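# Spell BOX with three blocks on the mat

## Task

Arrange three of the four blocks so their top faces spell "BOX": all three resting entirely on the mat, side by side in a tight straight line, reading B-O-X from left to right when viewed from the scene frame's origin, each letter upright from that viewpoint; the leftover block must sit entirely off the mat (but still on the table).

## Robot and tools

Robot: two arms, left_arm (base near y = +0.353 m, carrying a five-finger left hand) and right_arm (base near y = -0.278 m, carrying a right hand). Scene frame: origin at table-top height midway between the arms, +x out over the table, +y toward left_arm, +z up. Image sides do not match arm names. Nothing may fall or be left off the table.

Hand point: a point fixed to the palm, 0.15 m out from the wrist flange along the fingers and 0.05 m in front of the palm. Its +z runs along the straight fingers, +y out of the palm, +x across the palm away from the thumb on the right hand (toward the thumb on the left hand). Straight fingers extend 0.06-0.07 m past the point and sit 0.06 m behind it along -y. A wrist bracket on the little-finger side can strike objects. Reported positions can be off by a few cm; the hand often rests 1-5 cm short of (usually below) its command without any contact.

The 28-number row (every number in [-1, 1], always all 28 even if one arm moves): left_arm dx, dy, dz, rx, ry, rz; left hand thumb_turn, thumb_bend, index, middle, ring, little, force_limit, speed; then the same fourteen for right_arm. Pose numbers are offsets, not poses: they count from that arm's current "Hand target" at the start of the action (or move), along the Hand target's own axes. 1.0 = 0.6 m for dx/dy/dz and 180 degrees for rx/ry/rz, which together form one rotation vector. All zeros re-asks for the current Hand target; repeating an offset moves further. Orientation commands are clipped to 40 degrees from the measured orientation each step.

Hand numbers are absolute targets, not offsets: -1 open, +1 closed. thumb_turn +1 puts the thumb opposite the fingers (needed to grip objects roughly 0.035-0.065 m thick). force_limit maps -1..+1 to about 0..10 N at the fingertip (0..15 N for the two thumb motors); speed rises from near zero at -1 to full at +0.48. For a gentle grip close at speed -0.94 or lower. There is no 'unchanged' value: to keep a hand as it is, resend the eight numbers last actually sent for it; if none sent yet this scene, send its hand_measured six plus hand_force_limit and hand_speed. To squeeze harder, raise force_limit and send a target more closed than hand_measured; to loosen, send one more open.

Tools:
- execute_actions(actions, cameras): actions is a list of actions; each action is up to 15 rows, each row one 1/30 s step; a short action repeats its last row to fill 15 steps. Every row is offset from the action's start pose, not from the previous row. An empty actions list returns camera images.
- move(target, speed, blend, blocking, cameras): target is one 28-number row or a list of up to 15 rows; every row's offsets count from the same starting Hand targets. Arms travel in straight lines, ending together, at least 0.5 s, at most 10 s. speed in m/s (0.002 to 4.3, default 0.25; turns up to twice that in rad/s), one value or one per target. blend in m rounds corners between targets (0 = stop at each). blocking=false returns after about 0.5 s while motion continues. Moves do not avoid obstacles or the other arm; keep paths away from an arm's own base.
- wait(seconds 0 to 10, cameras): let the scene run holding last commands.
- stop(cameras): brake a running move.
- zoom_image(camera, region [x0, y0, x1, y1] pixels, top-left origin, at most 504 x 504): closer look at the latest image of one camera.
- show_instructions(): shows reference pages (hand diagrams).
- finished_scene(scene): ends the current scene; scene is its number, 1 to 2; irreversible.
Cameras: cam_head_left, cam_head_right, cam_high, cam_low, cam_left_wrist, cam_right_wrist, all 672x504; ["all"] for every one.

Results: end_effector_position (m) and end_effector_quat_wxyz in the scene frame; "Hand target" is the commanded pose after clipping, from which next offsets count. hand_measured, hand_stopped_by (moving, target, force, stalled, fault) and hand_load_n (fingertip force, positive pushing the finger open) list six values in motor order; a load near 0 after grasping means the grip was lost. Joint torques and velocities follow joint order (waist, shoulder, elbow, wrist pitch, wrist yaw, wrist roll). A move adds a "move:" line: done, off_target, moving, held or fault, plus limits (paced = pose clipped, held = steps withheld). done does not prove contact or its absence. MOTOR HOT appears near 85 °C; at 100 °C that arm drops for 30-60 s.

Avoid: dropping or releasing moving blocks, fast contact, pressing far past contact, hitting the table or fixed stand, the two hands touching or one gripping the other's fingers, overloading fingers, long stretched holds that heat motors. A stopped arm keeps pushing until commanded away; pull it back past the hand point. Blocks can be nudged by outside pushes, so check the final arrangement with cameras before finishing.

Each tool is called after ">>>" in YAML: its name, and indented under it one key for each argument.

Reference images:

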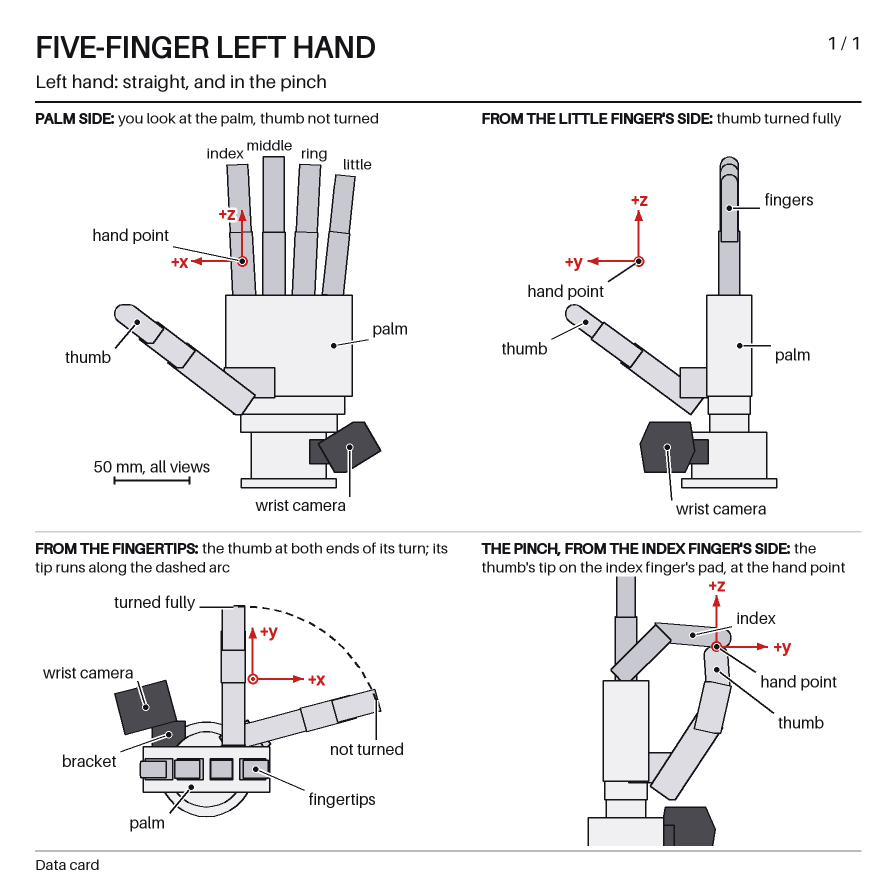

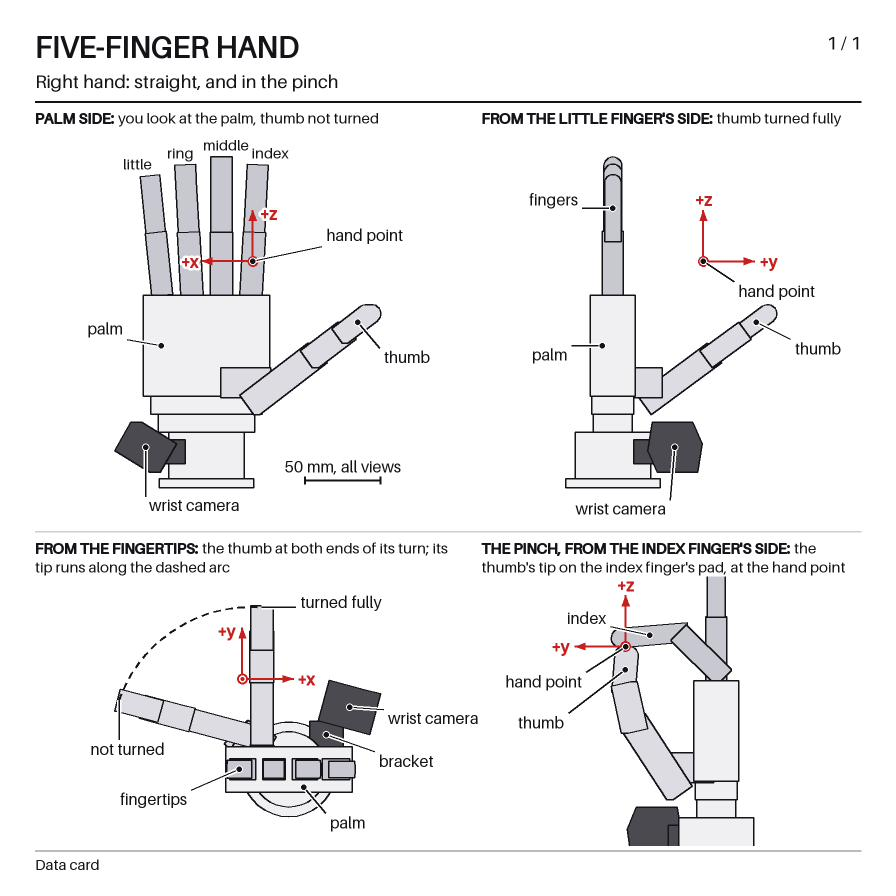

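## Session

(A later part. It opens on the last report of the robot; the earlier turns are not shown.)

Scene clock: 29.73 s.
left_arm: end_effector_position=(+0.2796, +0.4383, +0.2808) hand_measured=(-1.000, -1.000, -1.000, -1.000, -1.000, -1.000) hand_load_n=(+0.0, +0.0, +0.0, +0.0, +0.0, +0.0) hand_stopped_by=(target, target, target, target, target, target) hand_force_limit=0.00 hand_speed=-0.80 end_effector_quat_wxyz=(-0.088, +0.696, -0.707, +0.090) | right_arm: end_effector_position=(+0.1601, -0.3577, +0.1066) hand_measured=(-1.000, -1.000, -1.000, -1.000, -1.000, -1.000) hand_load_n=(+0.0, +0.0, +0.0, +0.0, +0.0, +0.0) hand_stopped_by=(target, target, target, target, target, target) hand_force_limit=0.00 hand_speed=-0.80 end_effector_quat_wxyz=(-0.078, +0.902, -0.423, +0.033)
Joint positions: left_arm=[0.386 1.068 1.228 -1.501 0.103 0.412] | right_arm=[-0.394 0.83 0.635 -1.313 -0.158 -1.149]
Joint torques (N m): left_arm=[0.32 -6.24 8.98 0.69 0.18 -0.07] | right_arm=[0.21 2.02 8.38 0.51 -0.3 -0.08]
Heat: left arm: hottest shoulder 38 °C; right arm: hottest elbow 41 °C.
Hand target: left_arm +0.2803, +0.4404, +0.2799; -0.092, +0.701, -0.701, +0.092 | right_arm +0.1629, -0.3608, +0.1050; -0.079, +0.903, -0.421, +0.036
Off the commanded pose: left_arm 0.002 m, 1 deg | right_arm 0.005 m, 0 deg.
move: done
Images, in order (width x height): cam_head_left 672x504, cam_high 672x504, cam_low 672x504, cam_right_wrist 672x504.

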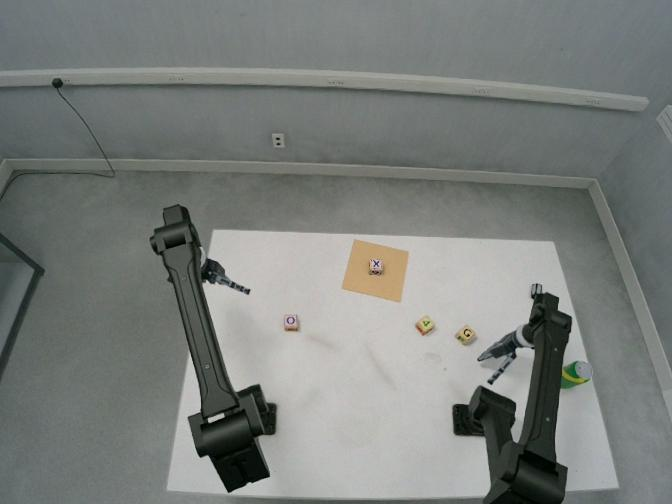

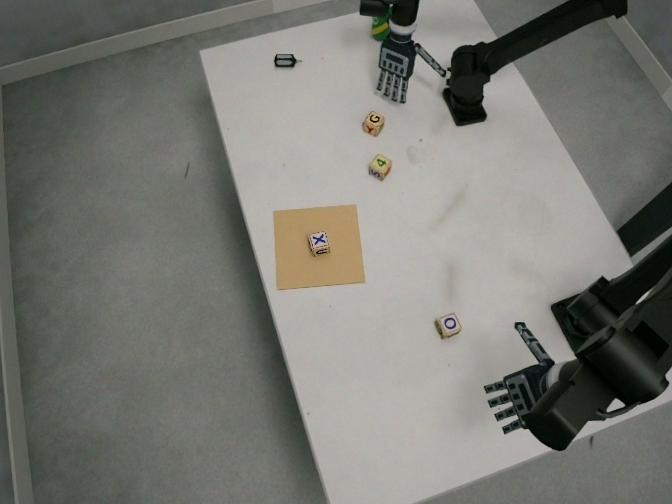

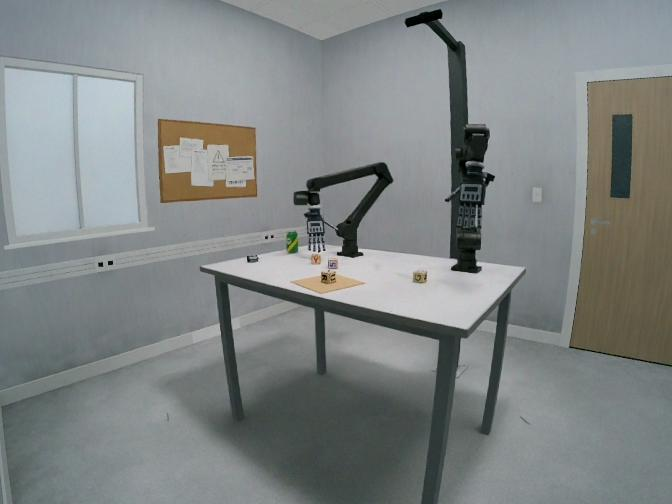

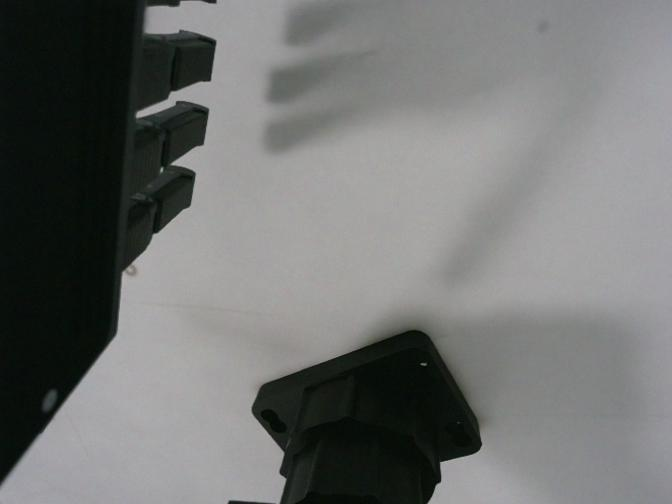

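>>> move:
  target: [0,0,0,0,0,0,-1,-1,-1,-1,-1,-1,0,-0.8,0.0133,-0.0598,0.0445,0,0,0,-1,-1,-1,-1,-1,-1,0,-0.8]
  speed: 0.1
  cameras: ["cam_head_left","cam_high","cam_low"]

>>> zoom_image:
  camera: "cam_low"
  region: [290, 210, 360, 280]

>>> zoom_image:
  camera: "cam_head_left"
  region: [440, 300, 510, 370]

>>> zoom_image:
  camera: "cam_high"
  region: [350, 70, 420, 140]

Scene clock: 32.10 s.
left_arm: end_effector_position=(+0.2796, +0.4383, +0.2808) hand_measured=(-1.000, -1.000, -1.000, -1.000, -1.000, -1.000) hand_load_n=(+0.0, +0.0, +0.0, +0.0, +0.0, +0.0) hand_stopped_by=(target, target, target, target, target, target) hand_force_limit=0.00 hand_speed=-0.80 end_effector_quat_wxyz=(-0.088, +0.696, -0.707, +0.090) | right_arm: end_effector_position=(+0.1949, -0.3419, +0.0861) hand_measured=(-1.000, -1.000, -1.000, -1.000, -1.000, -1.000) hand_load_n=(+0.0, +0.0, +0.0, +0.5, +0.0, +0.0) hand_stopped_by=(target, target, target, target, target, target) hand_force_limit=0.00 hand_speed=-0.80 end_effector_quat_wxyz=(-0.080, +0.903, -0.420, +0.034)
Joint positions: left_arm=[0.386 1.068 1.228 -1.501 0.103 0.412] | right_arm=[-0.262 0.932 0.629 -1.184 -0.152 -1.022]
Joint torques (N m): left_arm=[0.21 -6.3 8.98 0.72 0.17 -0.07] | right_arm=[1.9 0.73 8.23 0.43 -0.04 0.14]
Heat: left arm: hottest shoulder 38 °C; right arm: hottest elbow 40 °C.
Hand target: left_arm +0.2803, +0.4404, +0.2799; -0.092, +0.701, -0.701, +0.092 | right_arm +0.1986, -0.3413, +0.0849; -0.079, +0.903, -0.421, +0.036
Off the commanded pose: left_arm 0.002 m, 1 deg | right_arm 0.004 m, 0 deg.
move: done
Images, in order (width x height): cam_head_left 672x504, cam_high 672x504, cam_low 672x504.

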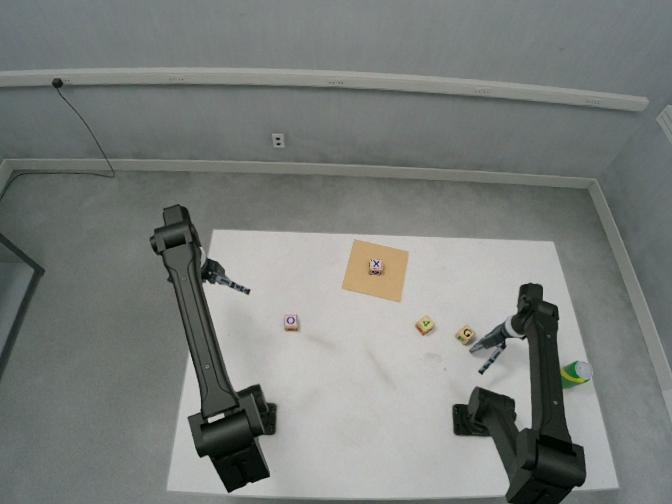

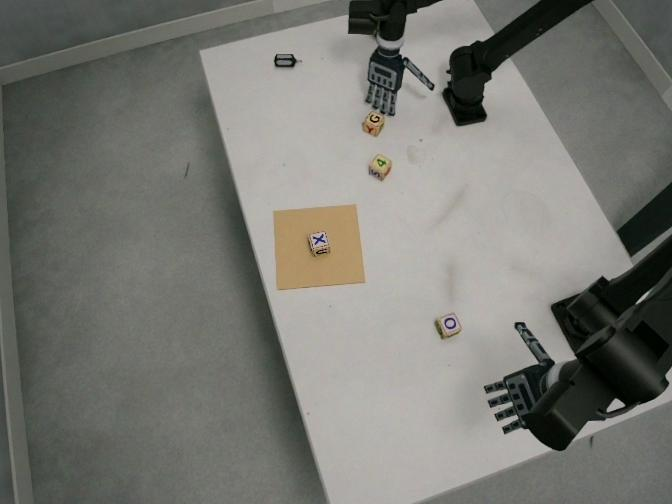

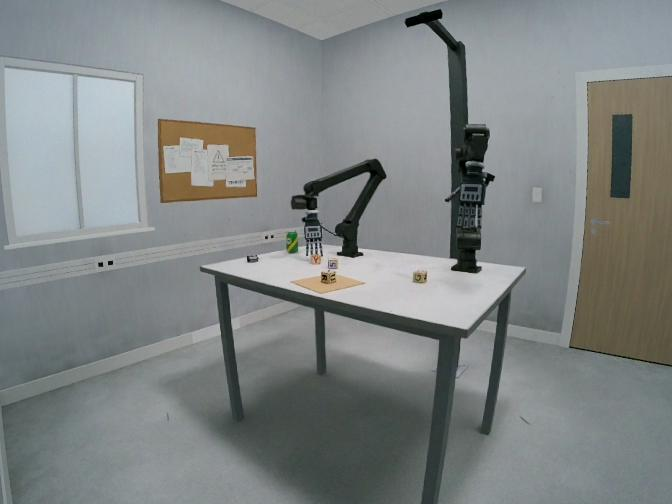

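Scaled by 7.200.

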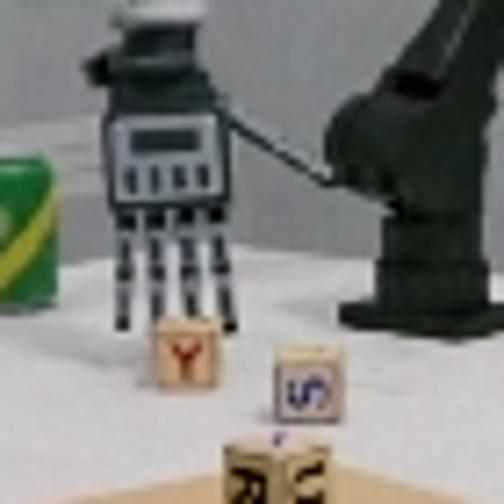

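Scaled by 7.200.

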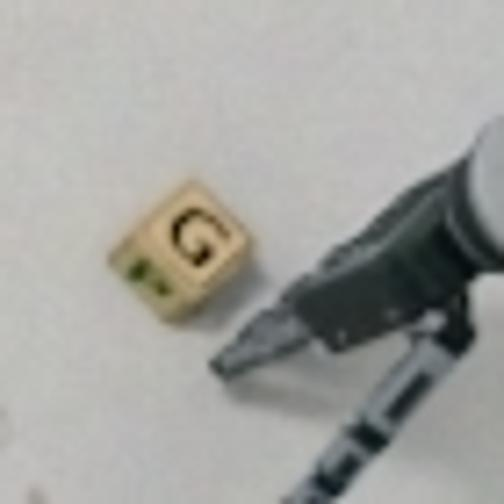

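Scaled by 7.200.

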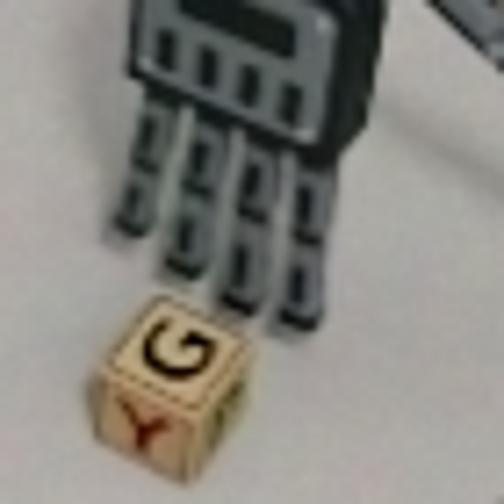

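>>> move:
  target: [0,0,0,0,0,0,-1,-1,-1,-1,-1,-1,0,-0.8,0.02,-0.025,0.009,0,0,0,-1,-1,-1,-1,-1,-1,0,-0.8]
  speed: 0.06
  cameras: ["cam_head_left","cam_high","cam_low"]

>>> zoom_image:
  camera: "cam_low"
  region: [295, 230, 345, 280]

>>> zoom_image:
  camera: "cam_head_left"
  region: [440, 300, 510, 370]

>>> zoom_image:
  camera: "cam_high"
  region: [350, 80, 410, 140]

Scene clock: 33.73 s.
left_arm: end_effector_position=(+0.2796, +0.4383, +0.2808) hand_measured=(-1.000, -1.000, -1.000, -1.000, -1.000, -1.000) hand_load_n=(+0.0, +0.0, +0.0, +0.0, +0.0, +0.0) hand_stopped_by=(target, target, target, target, target, target) hand_force_limit=0.00 hand_speed=-0.80 end_effector_quat_wxyz=(-0.088, +0.696, -0.707, +0.090) | right_arm: end_effector_position=(+0.2034, -0.3378, +0.0745) hand_measured=(-1.000, -1.000, -1.000, -1.000, -1.000, -1.000) hand_load_n=(+0.0, +0.0, +0.0, +0.0, +0.0, +0.0) hand_stopped_by=(target, target, target, target, target, target) hand_force_limit=0.00 hand_speed=-0.80 end_effector_quat_wxyz=(-0.078, +0.903, -0.421, +0.020)
Joint positions: left_arm=[0.386 1.068 1.228 -1.501 0.103 0.412] | right_arm=[-0.233 0.995 0.629 -1.144 -0.15 -0.993]
Joint torques (N m): left_arm=[0.21 -6.3 8.99 0.7 0.18 -0.07] | right_arm=[0.91 0.21 9.98 0.44 -0.06 0.14]
Heat: left arm: hottest shoulder 38 °C; right arm: hottest elbow 40 °C.
Hand target: left_arm +0.2803, +0.4404, +0.2799; -0.092, +0.701, -0.701, +0.092 | right_arm +0.2184, -0.3403, +0.0822; -0.079, +0.903, -0.421, +0.036
Off the commanded pose: left_arm 0.002 m, 1 deg | right_arm 0.017 m, 2 deg.
move: off_target (right_arm)
Images, in order (width x height): cam_head_left 672x504, cam_high 672x504, cam_low 672x504.

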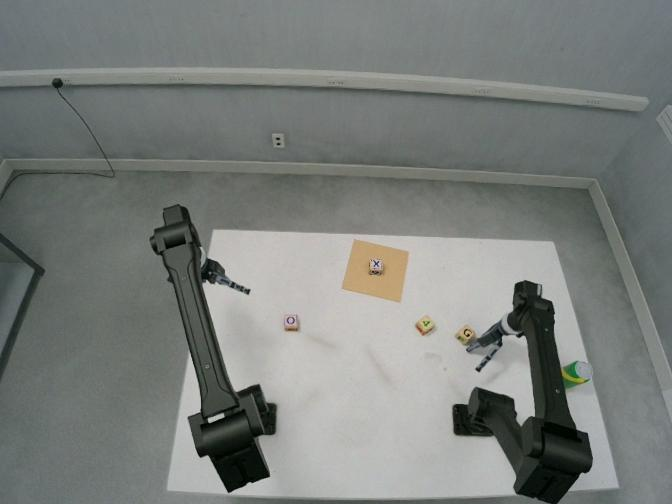

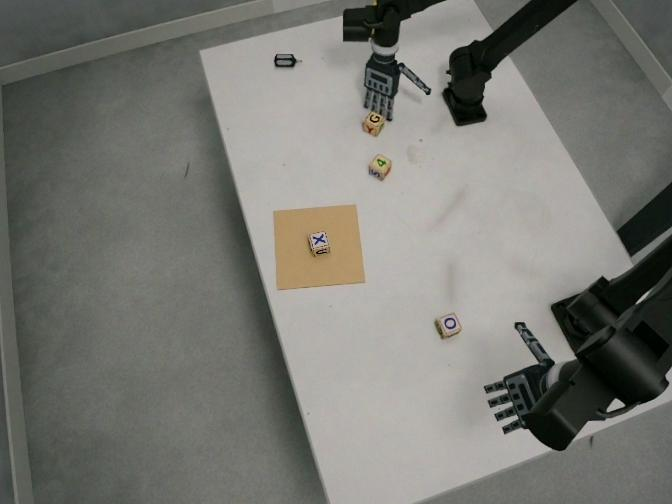

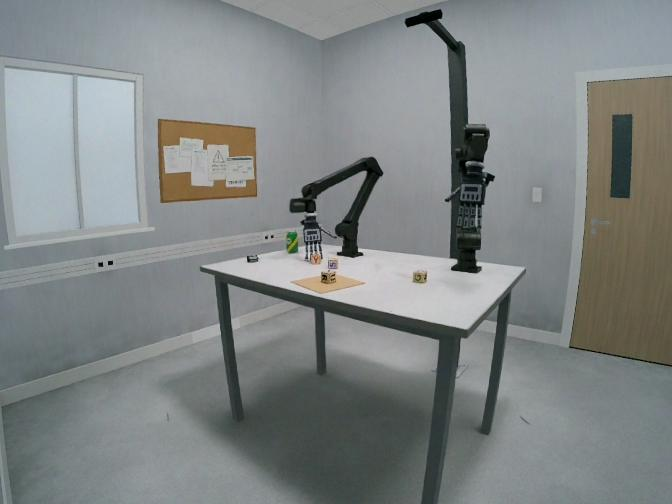

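Scaled by 10.080.

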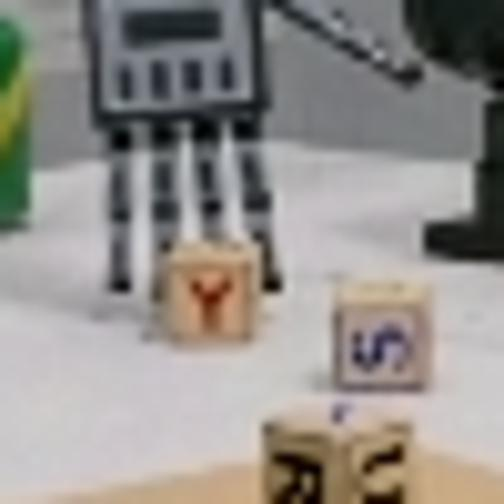

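Scaled by 7.200.

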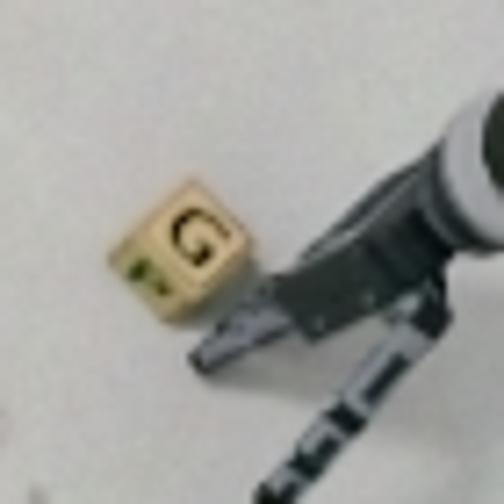

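Scaled by 8.400.

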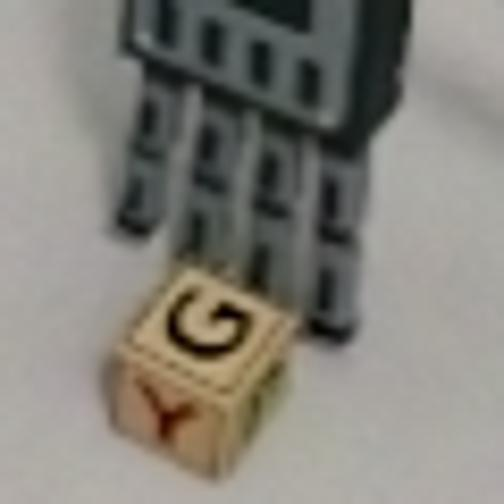

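>>> move:
  target: [0,0,0,0,0,0,-1,-1,-1,-1,-1,-1,0,-0.8,0.003,0.02,-0.018,0,0,0,-1,-1,-1,-1,-1,-1,0,-0.8]
  speed: 0.06
  cameras: []

Scene clock: 35.07 s.
left_arm: end_effector_position=(+0.2796, +0.4383, +0.2808) hand_measured=(-1.000, -1.000, -1.000, -1.000, -1.000, -1.000) hand_load_n=(+0.0, +0.0, +0.0, +0.0, +0.0, +0.0) hand_stopped_by=(target, target, target, target, target, target) hand_force_limit=0.00 hand_speed=-0.80 end_effector_quat_wxyz=(-0.088, +0.696, -0.707, +0.090) | right_arm: end_effector_position=(+0.1975, -0.3441, +0.0767) hand_measured=(-1.000, -1.000, -1.000, -1.000, -1.000, -1.000) hand_load_n=(+0.0, +0.0, +0.0, +0.0, +0.0, +0.0) hand_stopped_by=(target, target, target, target, target, target) hand_force_limit=0.00 hand_speed=-0.80 end_effector_quat_wxyz=(-0.077, +0.902, -0.424, +0.018)
Joint positions: left_arm=[0.386 1.068 1.228 -1.501 0.103 0.412] | right_arm=[-0.266 0.985 0.629 -1.162 -0.149 -1.02]
Joint torques (N m): left_arm=[0.26 -6.3 8.98 0.72 0.17 -0.07] | right_arm=[-0.15 -0.97 10.56 -0.38 -0.22 -0.14]
Heat: left arm: hottest shoulder 38 °C; right arm: hottest elbow 41 °C.
Hand target: left_arm +0.2803, +0.4404, +0.2799; -0.092, +0.701, -0.701, +0.092 | right_arm +0.2090, -0.3505, +0.0908; -0.079, +0.903, -0.421, +0.036
Off the commanded pose: left_arm 0.002 m, 1 deg | right_arm 0.019 m, 2 deg.
move: off_target (right_arm)
No camera images: "cameras" was empty.

>>> move:
  target: [0,0,0,0,0,0,-1,-1,-1,-1,-1,-1,0,-0.8,0.0205,-0.0118,-0.0218,0,0,0,-1,-1,-1,-1,-1,-1,0,-0.8]
  speed: 0.06
  cameras: []

Scene clock: 36.27 s.
left_arm: end_effector_position=(+0.2796, +0.4383, +0.2808) hand_measured=(-1.000, -1.000, -1.000, -1.000, -1.000, -1.000) hand_load_n=(-0.5, +0.0, +0.0, +0.0, +0.0, +0.0) hand_stopped_by=(target, target, target, target, target, target) hand_force_limit=0.00 hand_speed=-0.80 end_effector_quat_wxyz=(-0.088, +0.696, -0.707, +0.090) | right_arm: end_effector_position=(+0.2042, -0.3488, +0.0884) hand_measured=(-1.000, -1.000, -1.000, -1.000, -1.000, -1.000) hand_load_n=(+0.0, +0.0, +0.0, +0.0, +0.0, +0.0) hand_stopped_by=(target, target, target, target, target, target) hand_force_limit=0.00 hand_speed=-0.80 end_effector_quat_wxyz=(-0.077, +0.902, -0.424, +0.019)
Joint positions: left_arm=[0.386 1.068 1.228 -1.501 0.103 0.412] | right_arm=[-0.275 0.996 0.668 -1.19 -0.149 -1.029]
Joint torques (N m): left_arm=[0.32 -6.3 8.98 0.72 0.17 -0.06] | right_arm=[0.26 0.67 12.05 -0.72 -0.29 -0.1]
Heat: left arm: hottest shoulder 38 °C; right arm: hottest elbow 41 °C.
Hand target: left_arm +0.2803, +0.4404, +0.2799; -0.092, +0.701, -0.701, +0.092 | right_arm +0.2206, -0.3570, +0.1049; -0.079, +0.903, -0.421, +0.037
Off the commanded pose: left_arm 0.002 m, 1 deg | right_arm 0.025 m, 2 deg.
move: off_target (right_arm)
No camera images: "cameras" was empty.

>>> move:
  target: [0,0,0,0,0,0,-1,-1,-1,-1,-1,-1,0,-0.8,0,0.003,0.0197,0,0,0,-1,-1,-1,-1,-1,-1,0,-0.8]
  speed: 0.06
  cameras: ["cam_low","cam_high"]

>>> zoom_image:
  camera: "cam_high"
  region: [350, 80, 410, 140]

>>> zoom_image:
  camera: "cam_low"
  region: [295, 230, 345, 280]

Scene clock: 37.67 s.
left_arm: end_effector_position=(+0.2796, +0.4383, +0.2808) hand_measured=(-1.000, -1.000, -1.000, -1.000, -1.000, -1.000) hand_load_n=(+0.0, +0.0, +0.0, +0.0, +0.0, +0.0) hand_stopped_by=(target, target, target, target, target, target) hand_force_limit=0.00 hand_speed=-0.80 end_effector_quat_wxyz=(-0.088, +0.696, -0.707, +0.090) | right_arm: end_effector_position=(+0.2069, -0.3497, +0.0858) hand_measured=(-1.000, -1.000, -1.000, -1.000, -1.000, -1.000) hand_load_n=(+0.0, +0.0, +0.0, +0.0, +0.0, +0.0) hand_stopped_by=(target, target, target, target, target, target) hand_force_limit=0.00 hand_speed=-0.80 end_effector_quat_wxyz=(-0.077, +0.902, -0.424, +0.019)
Joint positions: left_arm=[0.386 1.068 1.228 -1.501 0.103 0.412] | right_arm=[-0.275 1.008 0.668 -1.178 -0.149 -1.029]
Joint torques (N m): left_arm=[0.32 -6.3 8.95 0.75 0.18 -0.07] | right_arm=[-0.21 -0.73 10.07 0.35 -0.28 -0.07]
Heat: left arm: hottest shoulder 38 °C; right arm: hottest elbow 41 °C.
Hand target: left_arm +0.2803, +0.4404, +0.2799; -0.092, +0.701, -0.701, +0.092 | right_arm +0.2208, -0.3568, +0.0929; -0.079, +0.903, -0.421, +0.037
Off the commanded pose: left_arm 0.002 m, 1 deg | right_arm 0.017 m, 2 deg.
move: off_target (right_arm)
Images, in order (width x height): cam_high 672x504, cam_low 672x504.

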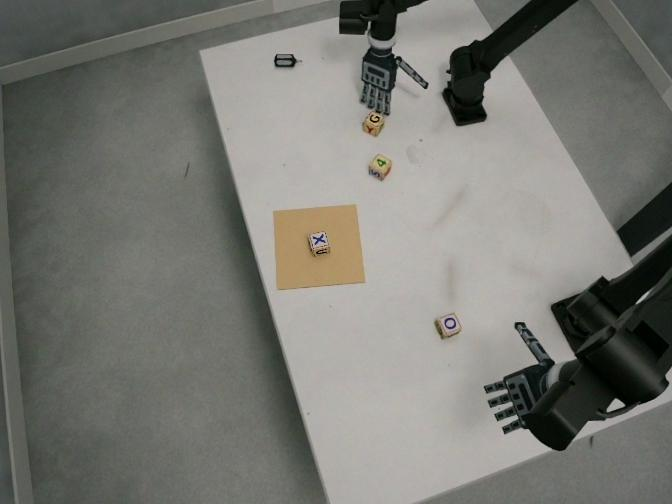

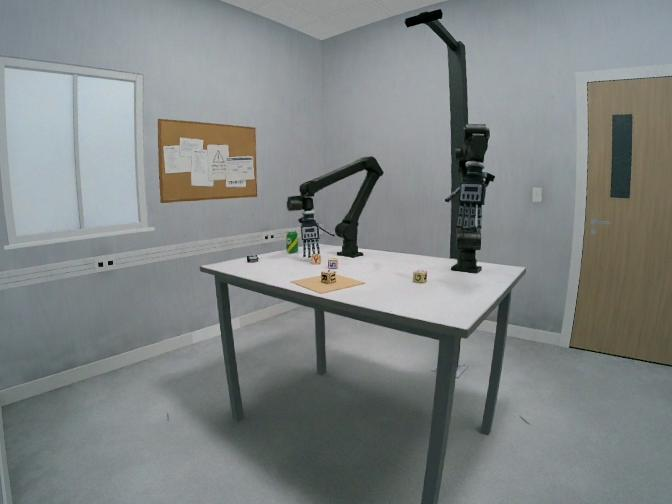

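Scaled by 8.400.

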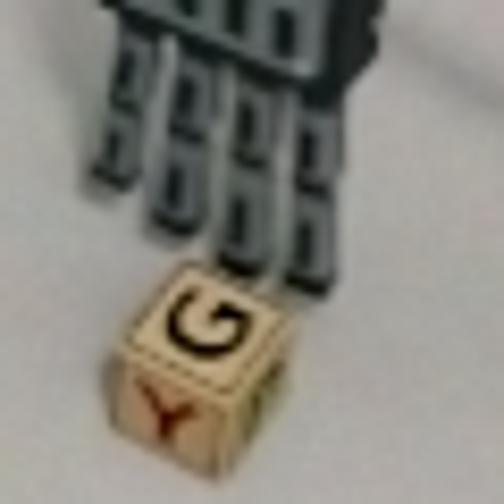

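Scaled by 10.080.

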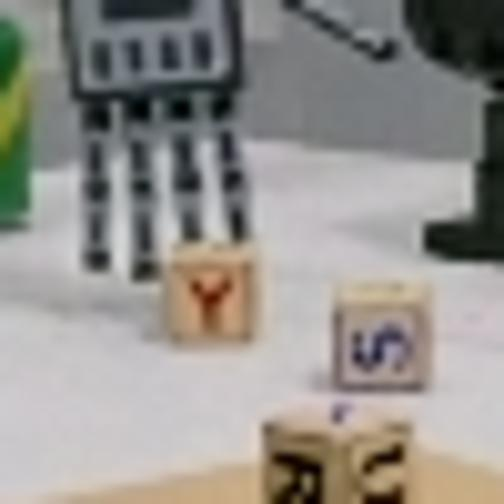

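>>> move:
  target:
    - [0,0,0,0,0,0,-1,-1,-1,-1,-1,-1,0,-0.8,0,-0.0164,0.0029,0,0,0,-1,-1,-1,-1,-1,-1,0,-0.8]
    - [0,0,0,0,0,0,-1,-1,-1,-1,-1,-1,0,-0.8,0,-0.0388,-0.0135,0,0,0,-1,-1,-1,-1,-1,-1,0,-0.8]
    - [0,0,0,0,0,0,-1,-1,-1,-1,-1,-1,0,-0.8,0,-0.0643,-0.0233,0,0,0,-1,-1,-1,-1,-1,-1,0,-0.8]
    - [0,0,0,0,0,0,-1,-1,-1,-1,-1,-1,0,-0.8,0,-0.0912,-0.0278,0,0,0,-1,-1,-1,-1,-1,-1,0,-0.8]
    - [0,0,0,0,0,0,-1,-1,-1,-1,-1,-1,0,-0.8,0,-0.1192,-0.023,0,0,0,-1,-1,-1,-1,-1,-1,0,-0.8]
  speed: 0.05
  blend: [0.005,0.005,0.005,0.005,0]
  cameras: ["cam_head_left","cam_low","cam_high"]

>>> zoom_image:
  camera: "cam_high"
  region: [350, 80, 410, 140]

>>> zoom_image:
  camera: "cam_low"
  region: [295, 230, 345, 280]

Scene clock: 40.43 s.
left_arm: end_effector_position=(+0.2796, +0.4383, +0.2808) hand_measured=(-1.000, -1.000, -1.000, -1.000, -1.000, -1.000) hand_load_n=(+0.0, +0.0, +0.0, +0.0, +0.0, -0.5) hand_stopped_by=(target, target, target, target, target, target) hand_force_limit=0.00 hand_speed=-0.80 end_effector_quat_wxyz=(-0.088, +0.696, -0.707, +0.090) | right_arm: end_effector_position=(+0.2502, -0.3123, +0.1026) hand_measured=(-1.000, -1.000, -1.000, -1.000, -1.000, -1.000) hand_load_n=(+0.0, +0.0, +0.0, +0.0, +0.0, +0.0) hand_stopped_by=(target, target, target, target, target, target) hand_force_limit=0.00 hand_speed=-0.80 end_effector_quat_wxyz=(-0.073, +0.904, -0.421, +0.013)
Joint positions: left_arm=[0.386 1.068 1.228 -1.501 0.103 0.412] | right_arm=[-0.089 1.099 0.772 -1.178 -0.134 -0.849]
Joint torques (N m): left_arm=[0.26 -6.36 8.95 0.7 0.18 -0.07] | right_arm=[0.56 -2.08 12.18 0.05 -0.14 0.13]
Heat: left arm: hottest shoulder 38 °C; right arm: hottest elbow 41 °C.
Hand target: left_arm +0.2803, +0.4404, +0.2799; -0.092, +0.701, -0.701, +0.092 | right_arm +0.2730, -0.3131, +0.1190; -0.079, +0.903, -0.421, +0.036
Off the commanded pose: left_arm 0.002 m, 1 deg | right_arm 0.028 m, 3 deg.
move: off_target (right_arm)
Images, in order (width x height): cam_head_left 672x504, cam_high 672x504, cam_low 672x504.

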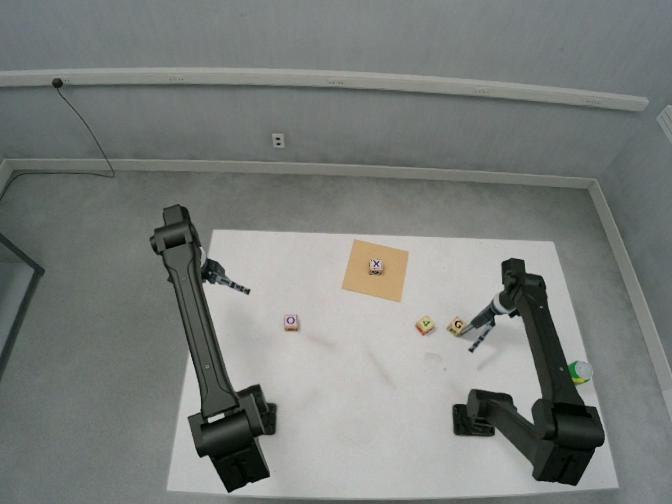

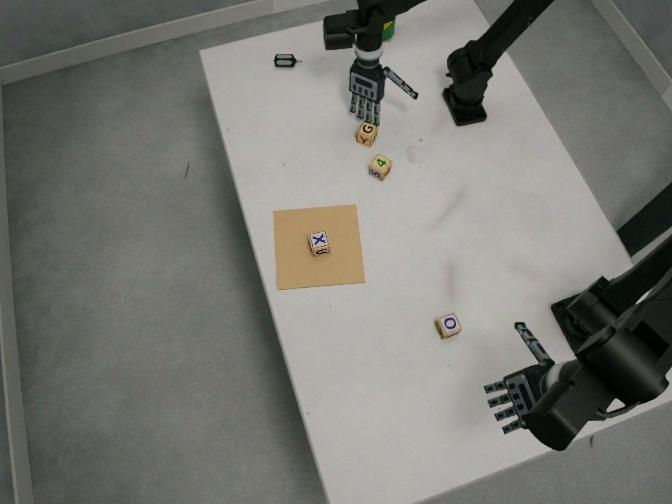

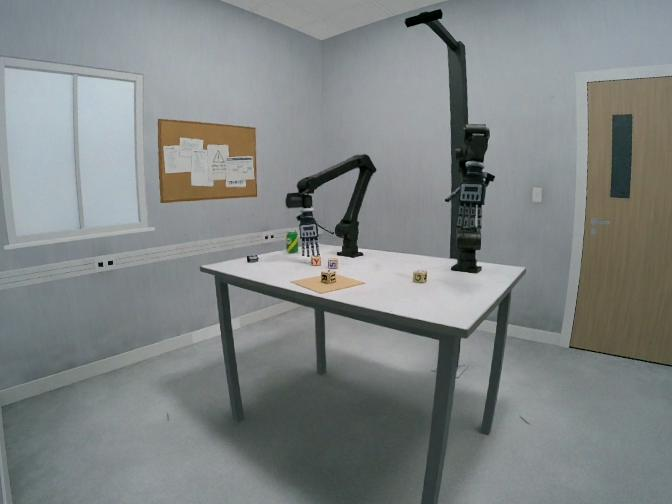

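Scaled by 8.400.

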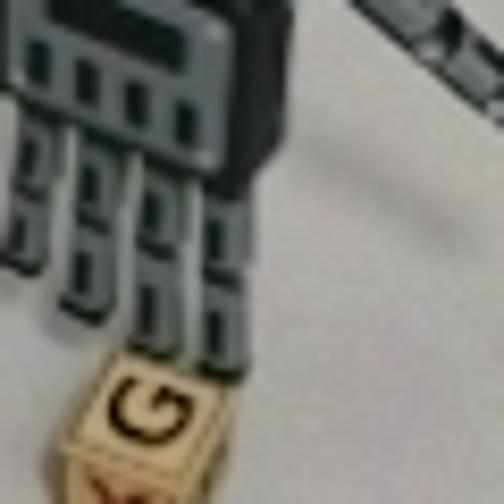

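Scaled by 10.080.

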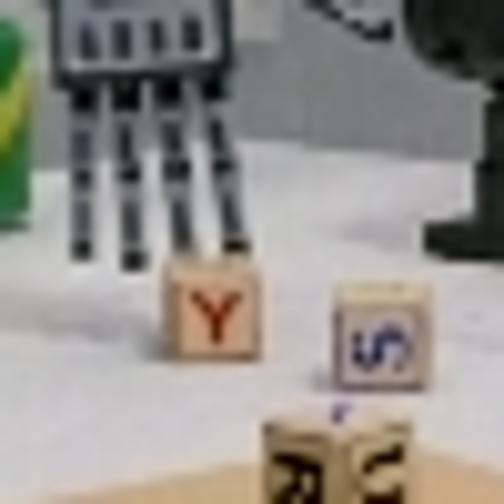

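>>> zoom_image:
  camera: "cam_head_left"
  region: [410, 295, 490, 355]

>>> zoom_image:
  camera: "cam_high"
  region: [340, 110, 400, 170]

Scaled by 6.300.

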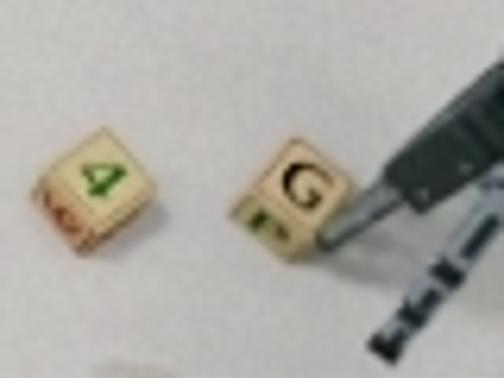

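Scaled by 8.400.

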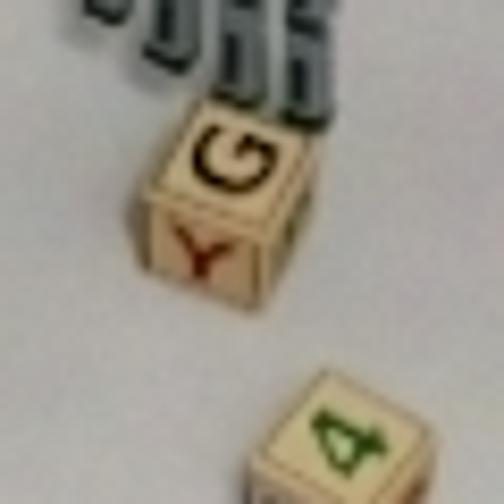

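>>> move:
  target:
    - [0,0,0,0,0,0,-1,-1,-1,-1,-1,-1,0,-0.8,0,0.0097,-0.137,0,0,0,-1,-1,-1,-1,-1,-1,0,-0.8]
    - [0,0,0,0,0,0,-1,-1,-1,-1,-1,-1,0,-0.8,-0.0055,-0.1547,-0.0422,0.1796,0.2054,0.3706,1,-0.7,-0.4,-0.4,-1,-1,-0.5,-0.3]
  speed: [0.15,0.25]
  blend: [0.02,0]
  cameras: ["cam_head_left","cam_low","cam_high","cam_right_wrist"]

Scene clock: 48.57 s.
left_arm: end_effector_position=(+0.2796, +0.4383, +0.2808) hand_measured=(-1.000, -1.000, -1.000, -1.000, -1.000, -1.000) hand_load_n=(+0.0, +0.0, +0.0, +0.0, +0.0, +0.0) hand_stopped_by=(target, target, target, target, target, target) hand_force_limit=0.00 hand_speed=-0.80 end_effector_quat_wxyz=(-0.088, +0.696, -0.707, +0.090) | right_arm: end_effector_position=(+0.3336, -0.2581, +0.1587) hand_measured=(+1.000, -0.700, -0.400, -0.400, -1.000, -1.000) hand_load_n=(+0.0, +0.0, +0.0, +0.0, +0.0, +0.0) hand_stopped_by=(target, target, target, target, target, target) hand_force_limit=-0.50 hand_speed=-0.30 end_effector_quat_wxyz=(+0.182, -0.424, +0.811, -0.360)
Joint positions: left_arm=[0.386 1.068 1.228 -1.501 0.103 0.412] | right_arm=[0.33 0.755 0.639 -0.848 0.609 0.676]
Joint torques (N m): left_arm=[0.32 -6.36 8.99 0.72 0.18 -0.07] | right_arm=[1.49 2.2 9.32 0.95 0.41 0.12]
Heat: left arm: hottest shoulder 37 °C; right arm: hottest elbow 41 °C.
Hand target: left_arm +0.2803, +0.4404, +0.2799; -0.092, +0.701, -0.701, +0.092 | right_arm +0.3376, -0.2547, +0.1599; +0.187, -0.421, +0.811, -0.360
Off the commanded pose: left_arm 0.002 m, 1 deg | right_arm 0.005 m, 1 deg.
move: done
Images, in order (width x height): cam_head_left 672x504, cam_high 672x504, cam_low 672x504, cam_right_wrist 672x504.

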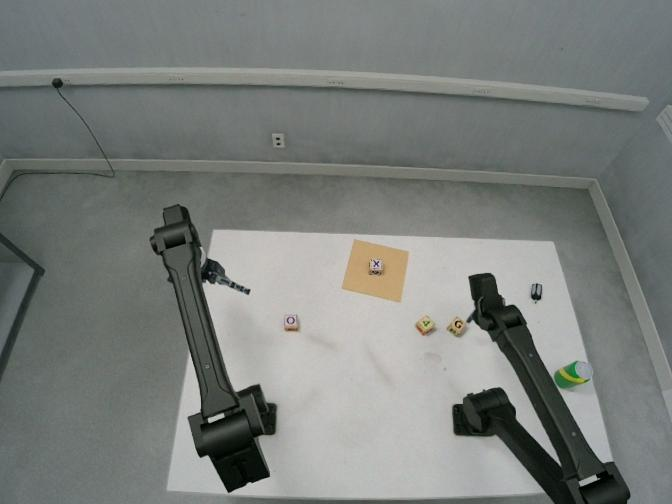

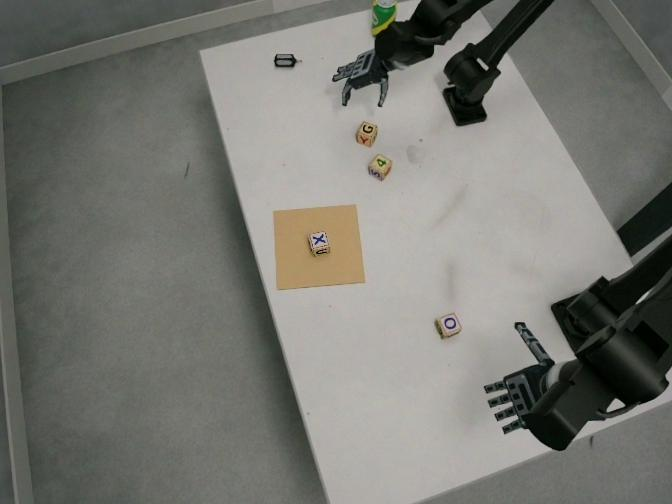

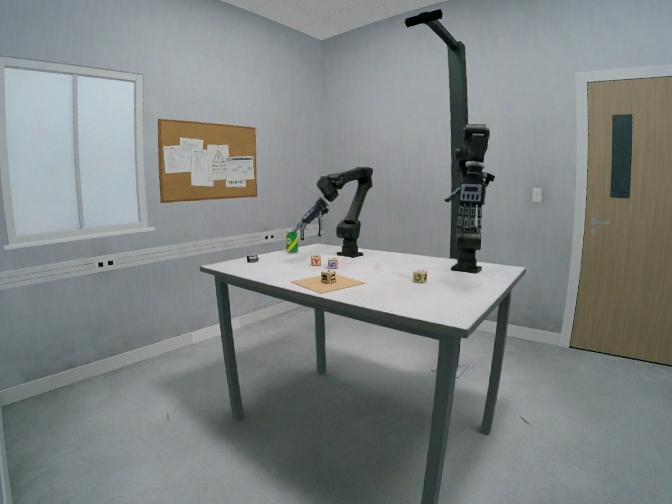

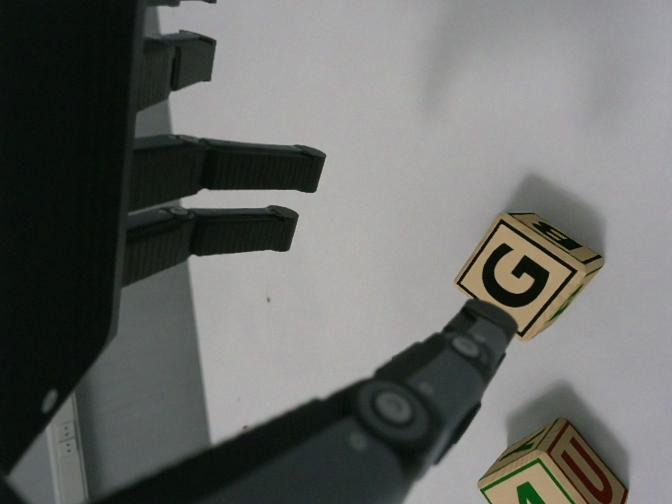

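>>> move:
  target: [0,0,0,0,0,0,-1,-1,-1,-1,-1,-1,0,-0.8,0,0.1053,0.0948,0,0,0,1,-0.7,-0.4,-0.4,-1,-1,-0.5,-0.3]
  speed: 0.12
  cameras: ["cam_head_left","cam_low","cam_high","cam_right_wrist"]

>>> zoom_image:
  camera: "cam_low"
  region: [285, 220, 345, 280]

>>> zoom_image:
  camera: "cam_high"
  region: [330, 60, 410, 140]

Scene clock: 51.07 s.
left_arm: end_effector_position=(+0.2796, +0.4383, +0.2808) hand_measured=(-1.000, -1.000, -1.000, -1.000, -1.000, -1.000) hand_load_n=(+0.0, +0.0, +0.0, +0.5, +0.0, +0.0) hand_stopped_by=(target, target, target, target, target, target) hand_force_limit=0.00 hand_speed=-0.80 end_effector_quat_wxyz=(-0.088, +0.696, -0.707, +0.090) | right_arm: end_effector_position=(+0.3326, -0.2579, +0.0738) hand_measured=(+1.000, -0.700, -0.400, -0.400, -1.000, -1.000) hand_load_n=(+0.0, +0.0, +0.0, +0.0, +0.0, +0.5) hand_stopped_by=(target, target, target, target, target, target) hand_force_limit=-0.50 hand_speed=-0.30 end_effector_quat_wxyz=(+0.180, -0.425, +0.811, -0.360)
Joint positions: left_arm=[0.386 1.068 1.228 -1.501 0.103 0.412] | right_arm=[0.332 0.84 0.446 -0.577 0.609 0.678]
Joint torques (N m): left_arm=[0.32 -6.3 8.96 0.72 0.18 -0.06] | right_arm=[1.38 0.62 8.53 1.17 0.49 0.09]
Heat: left arm: hottest shoulder 37 °C; right arm: hottest elbow 41 °C.
Hand target: left_arm +0.2803, +0.4404, +0.2799; -0.092, +0.701, -0.701, +0.092 | right_arm +0.3376, -0.2546, +0.0751; +0.188, -0.421, +0.811, -0.360
Off the commanded pose: left_arm 0.002 m, 1 deg | right_arm 0.006 m, 1 deg.
move: done
Images, in order (width x height): cam_head_left 672x504, cam_high 672x504, cam_low 672x504, cam_right_wrist 672x504.

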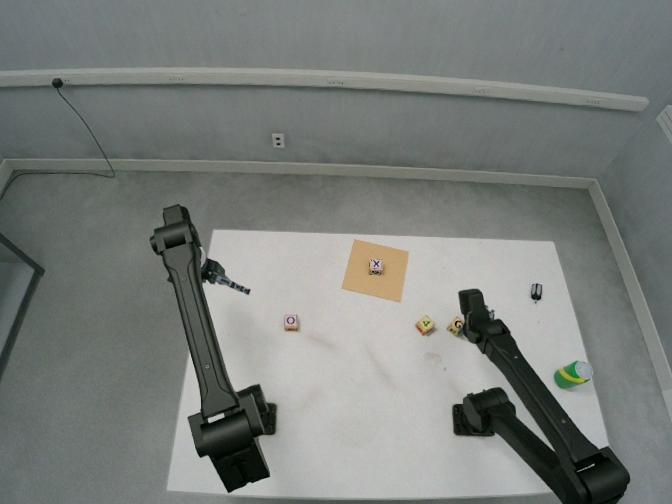

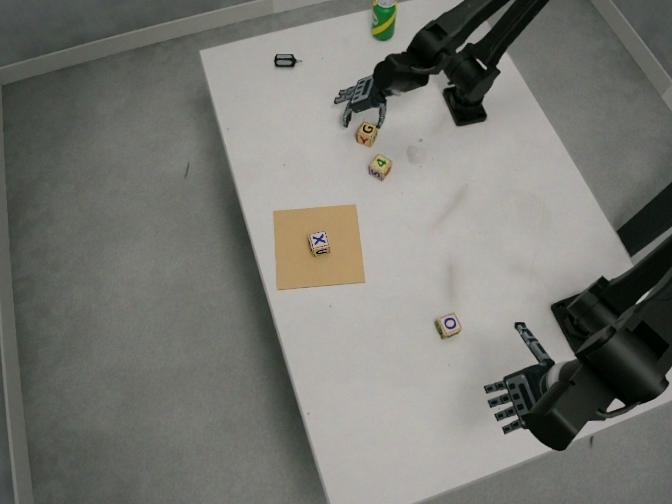

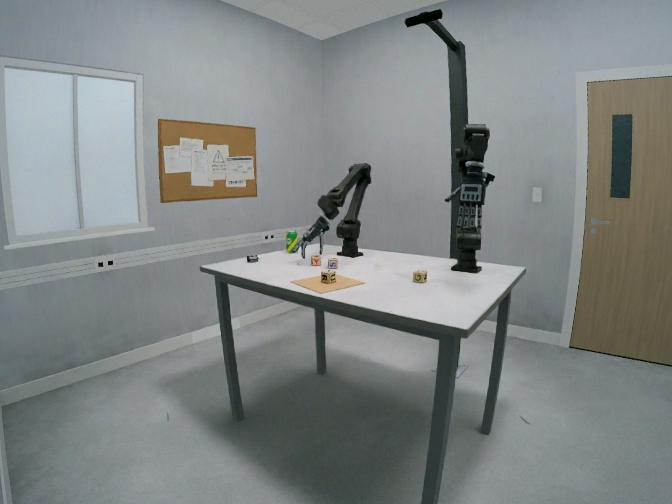

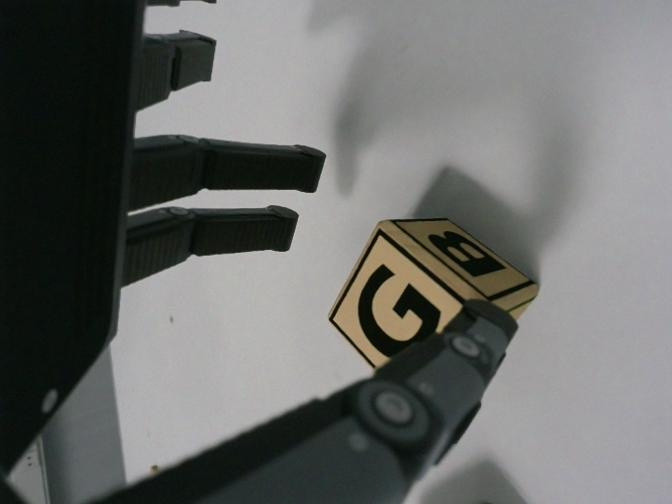

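Scaled by 8.400.

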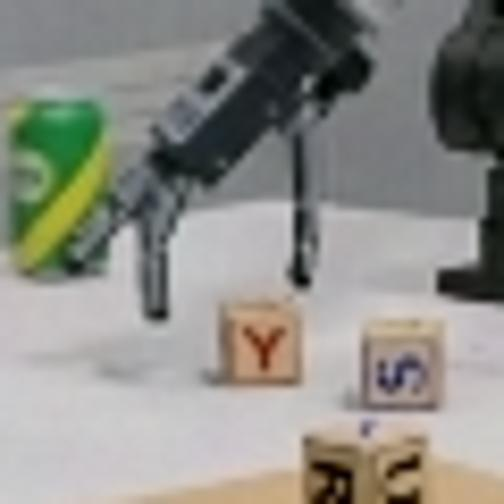

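Scaled by 6.300.

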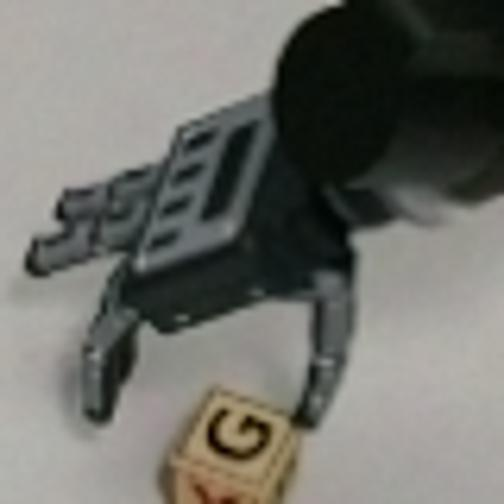

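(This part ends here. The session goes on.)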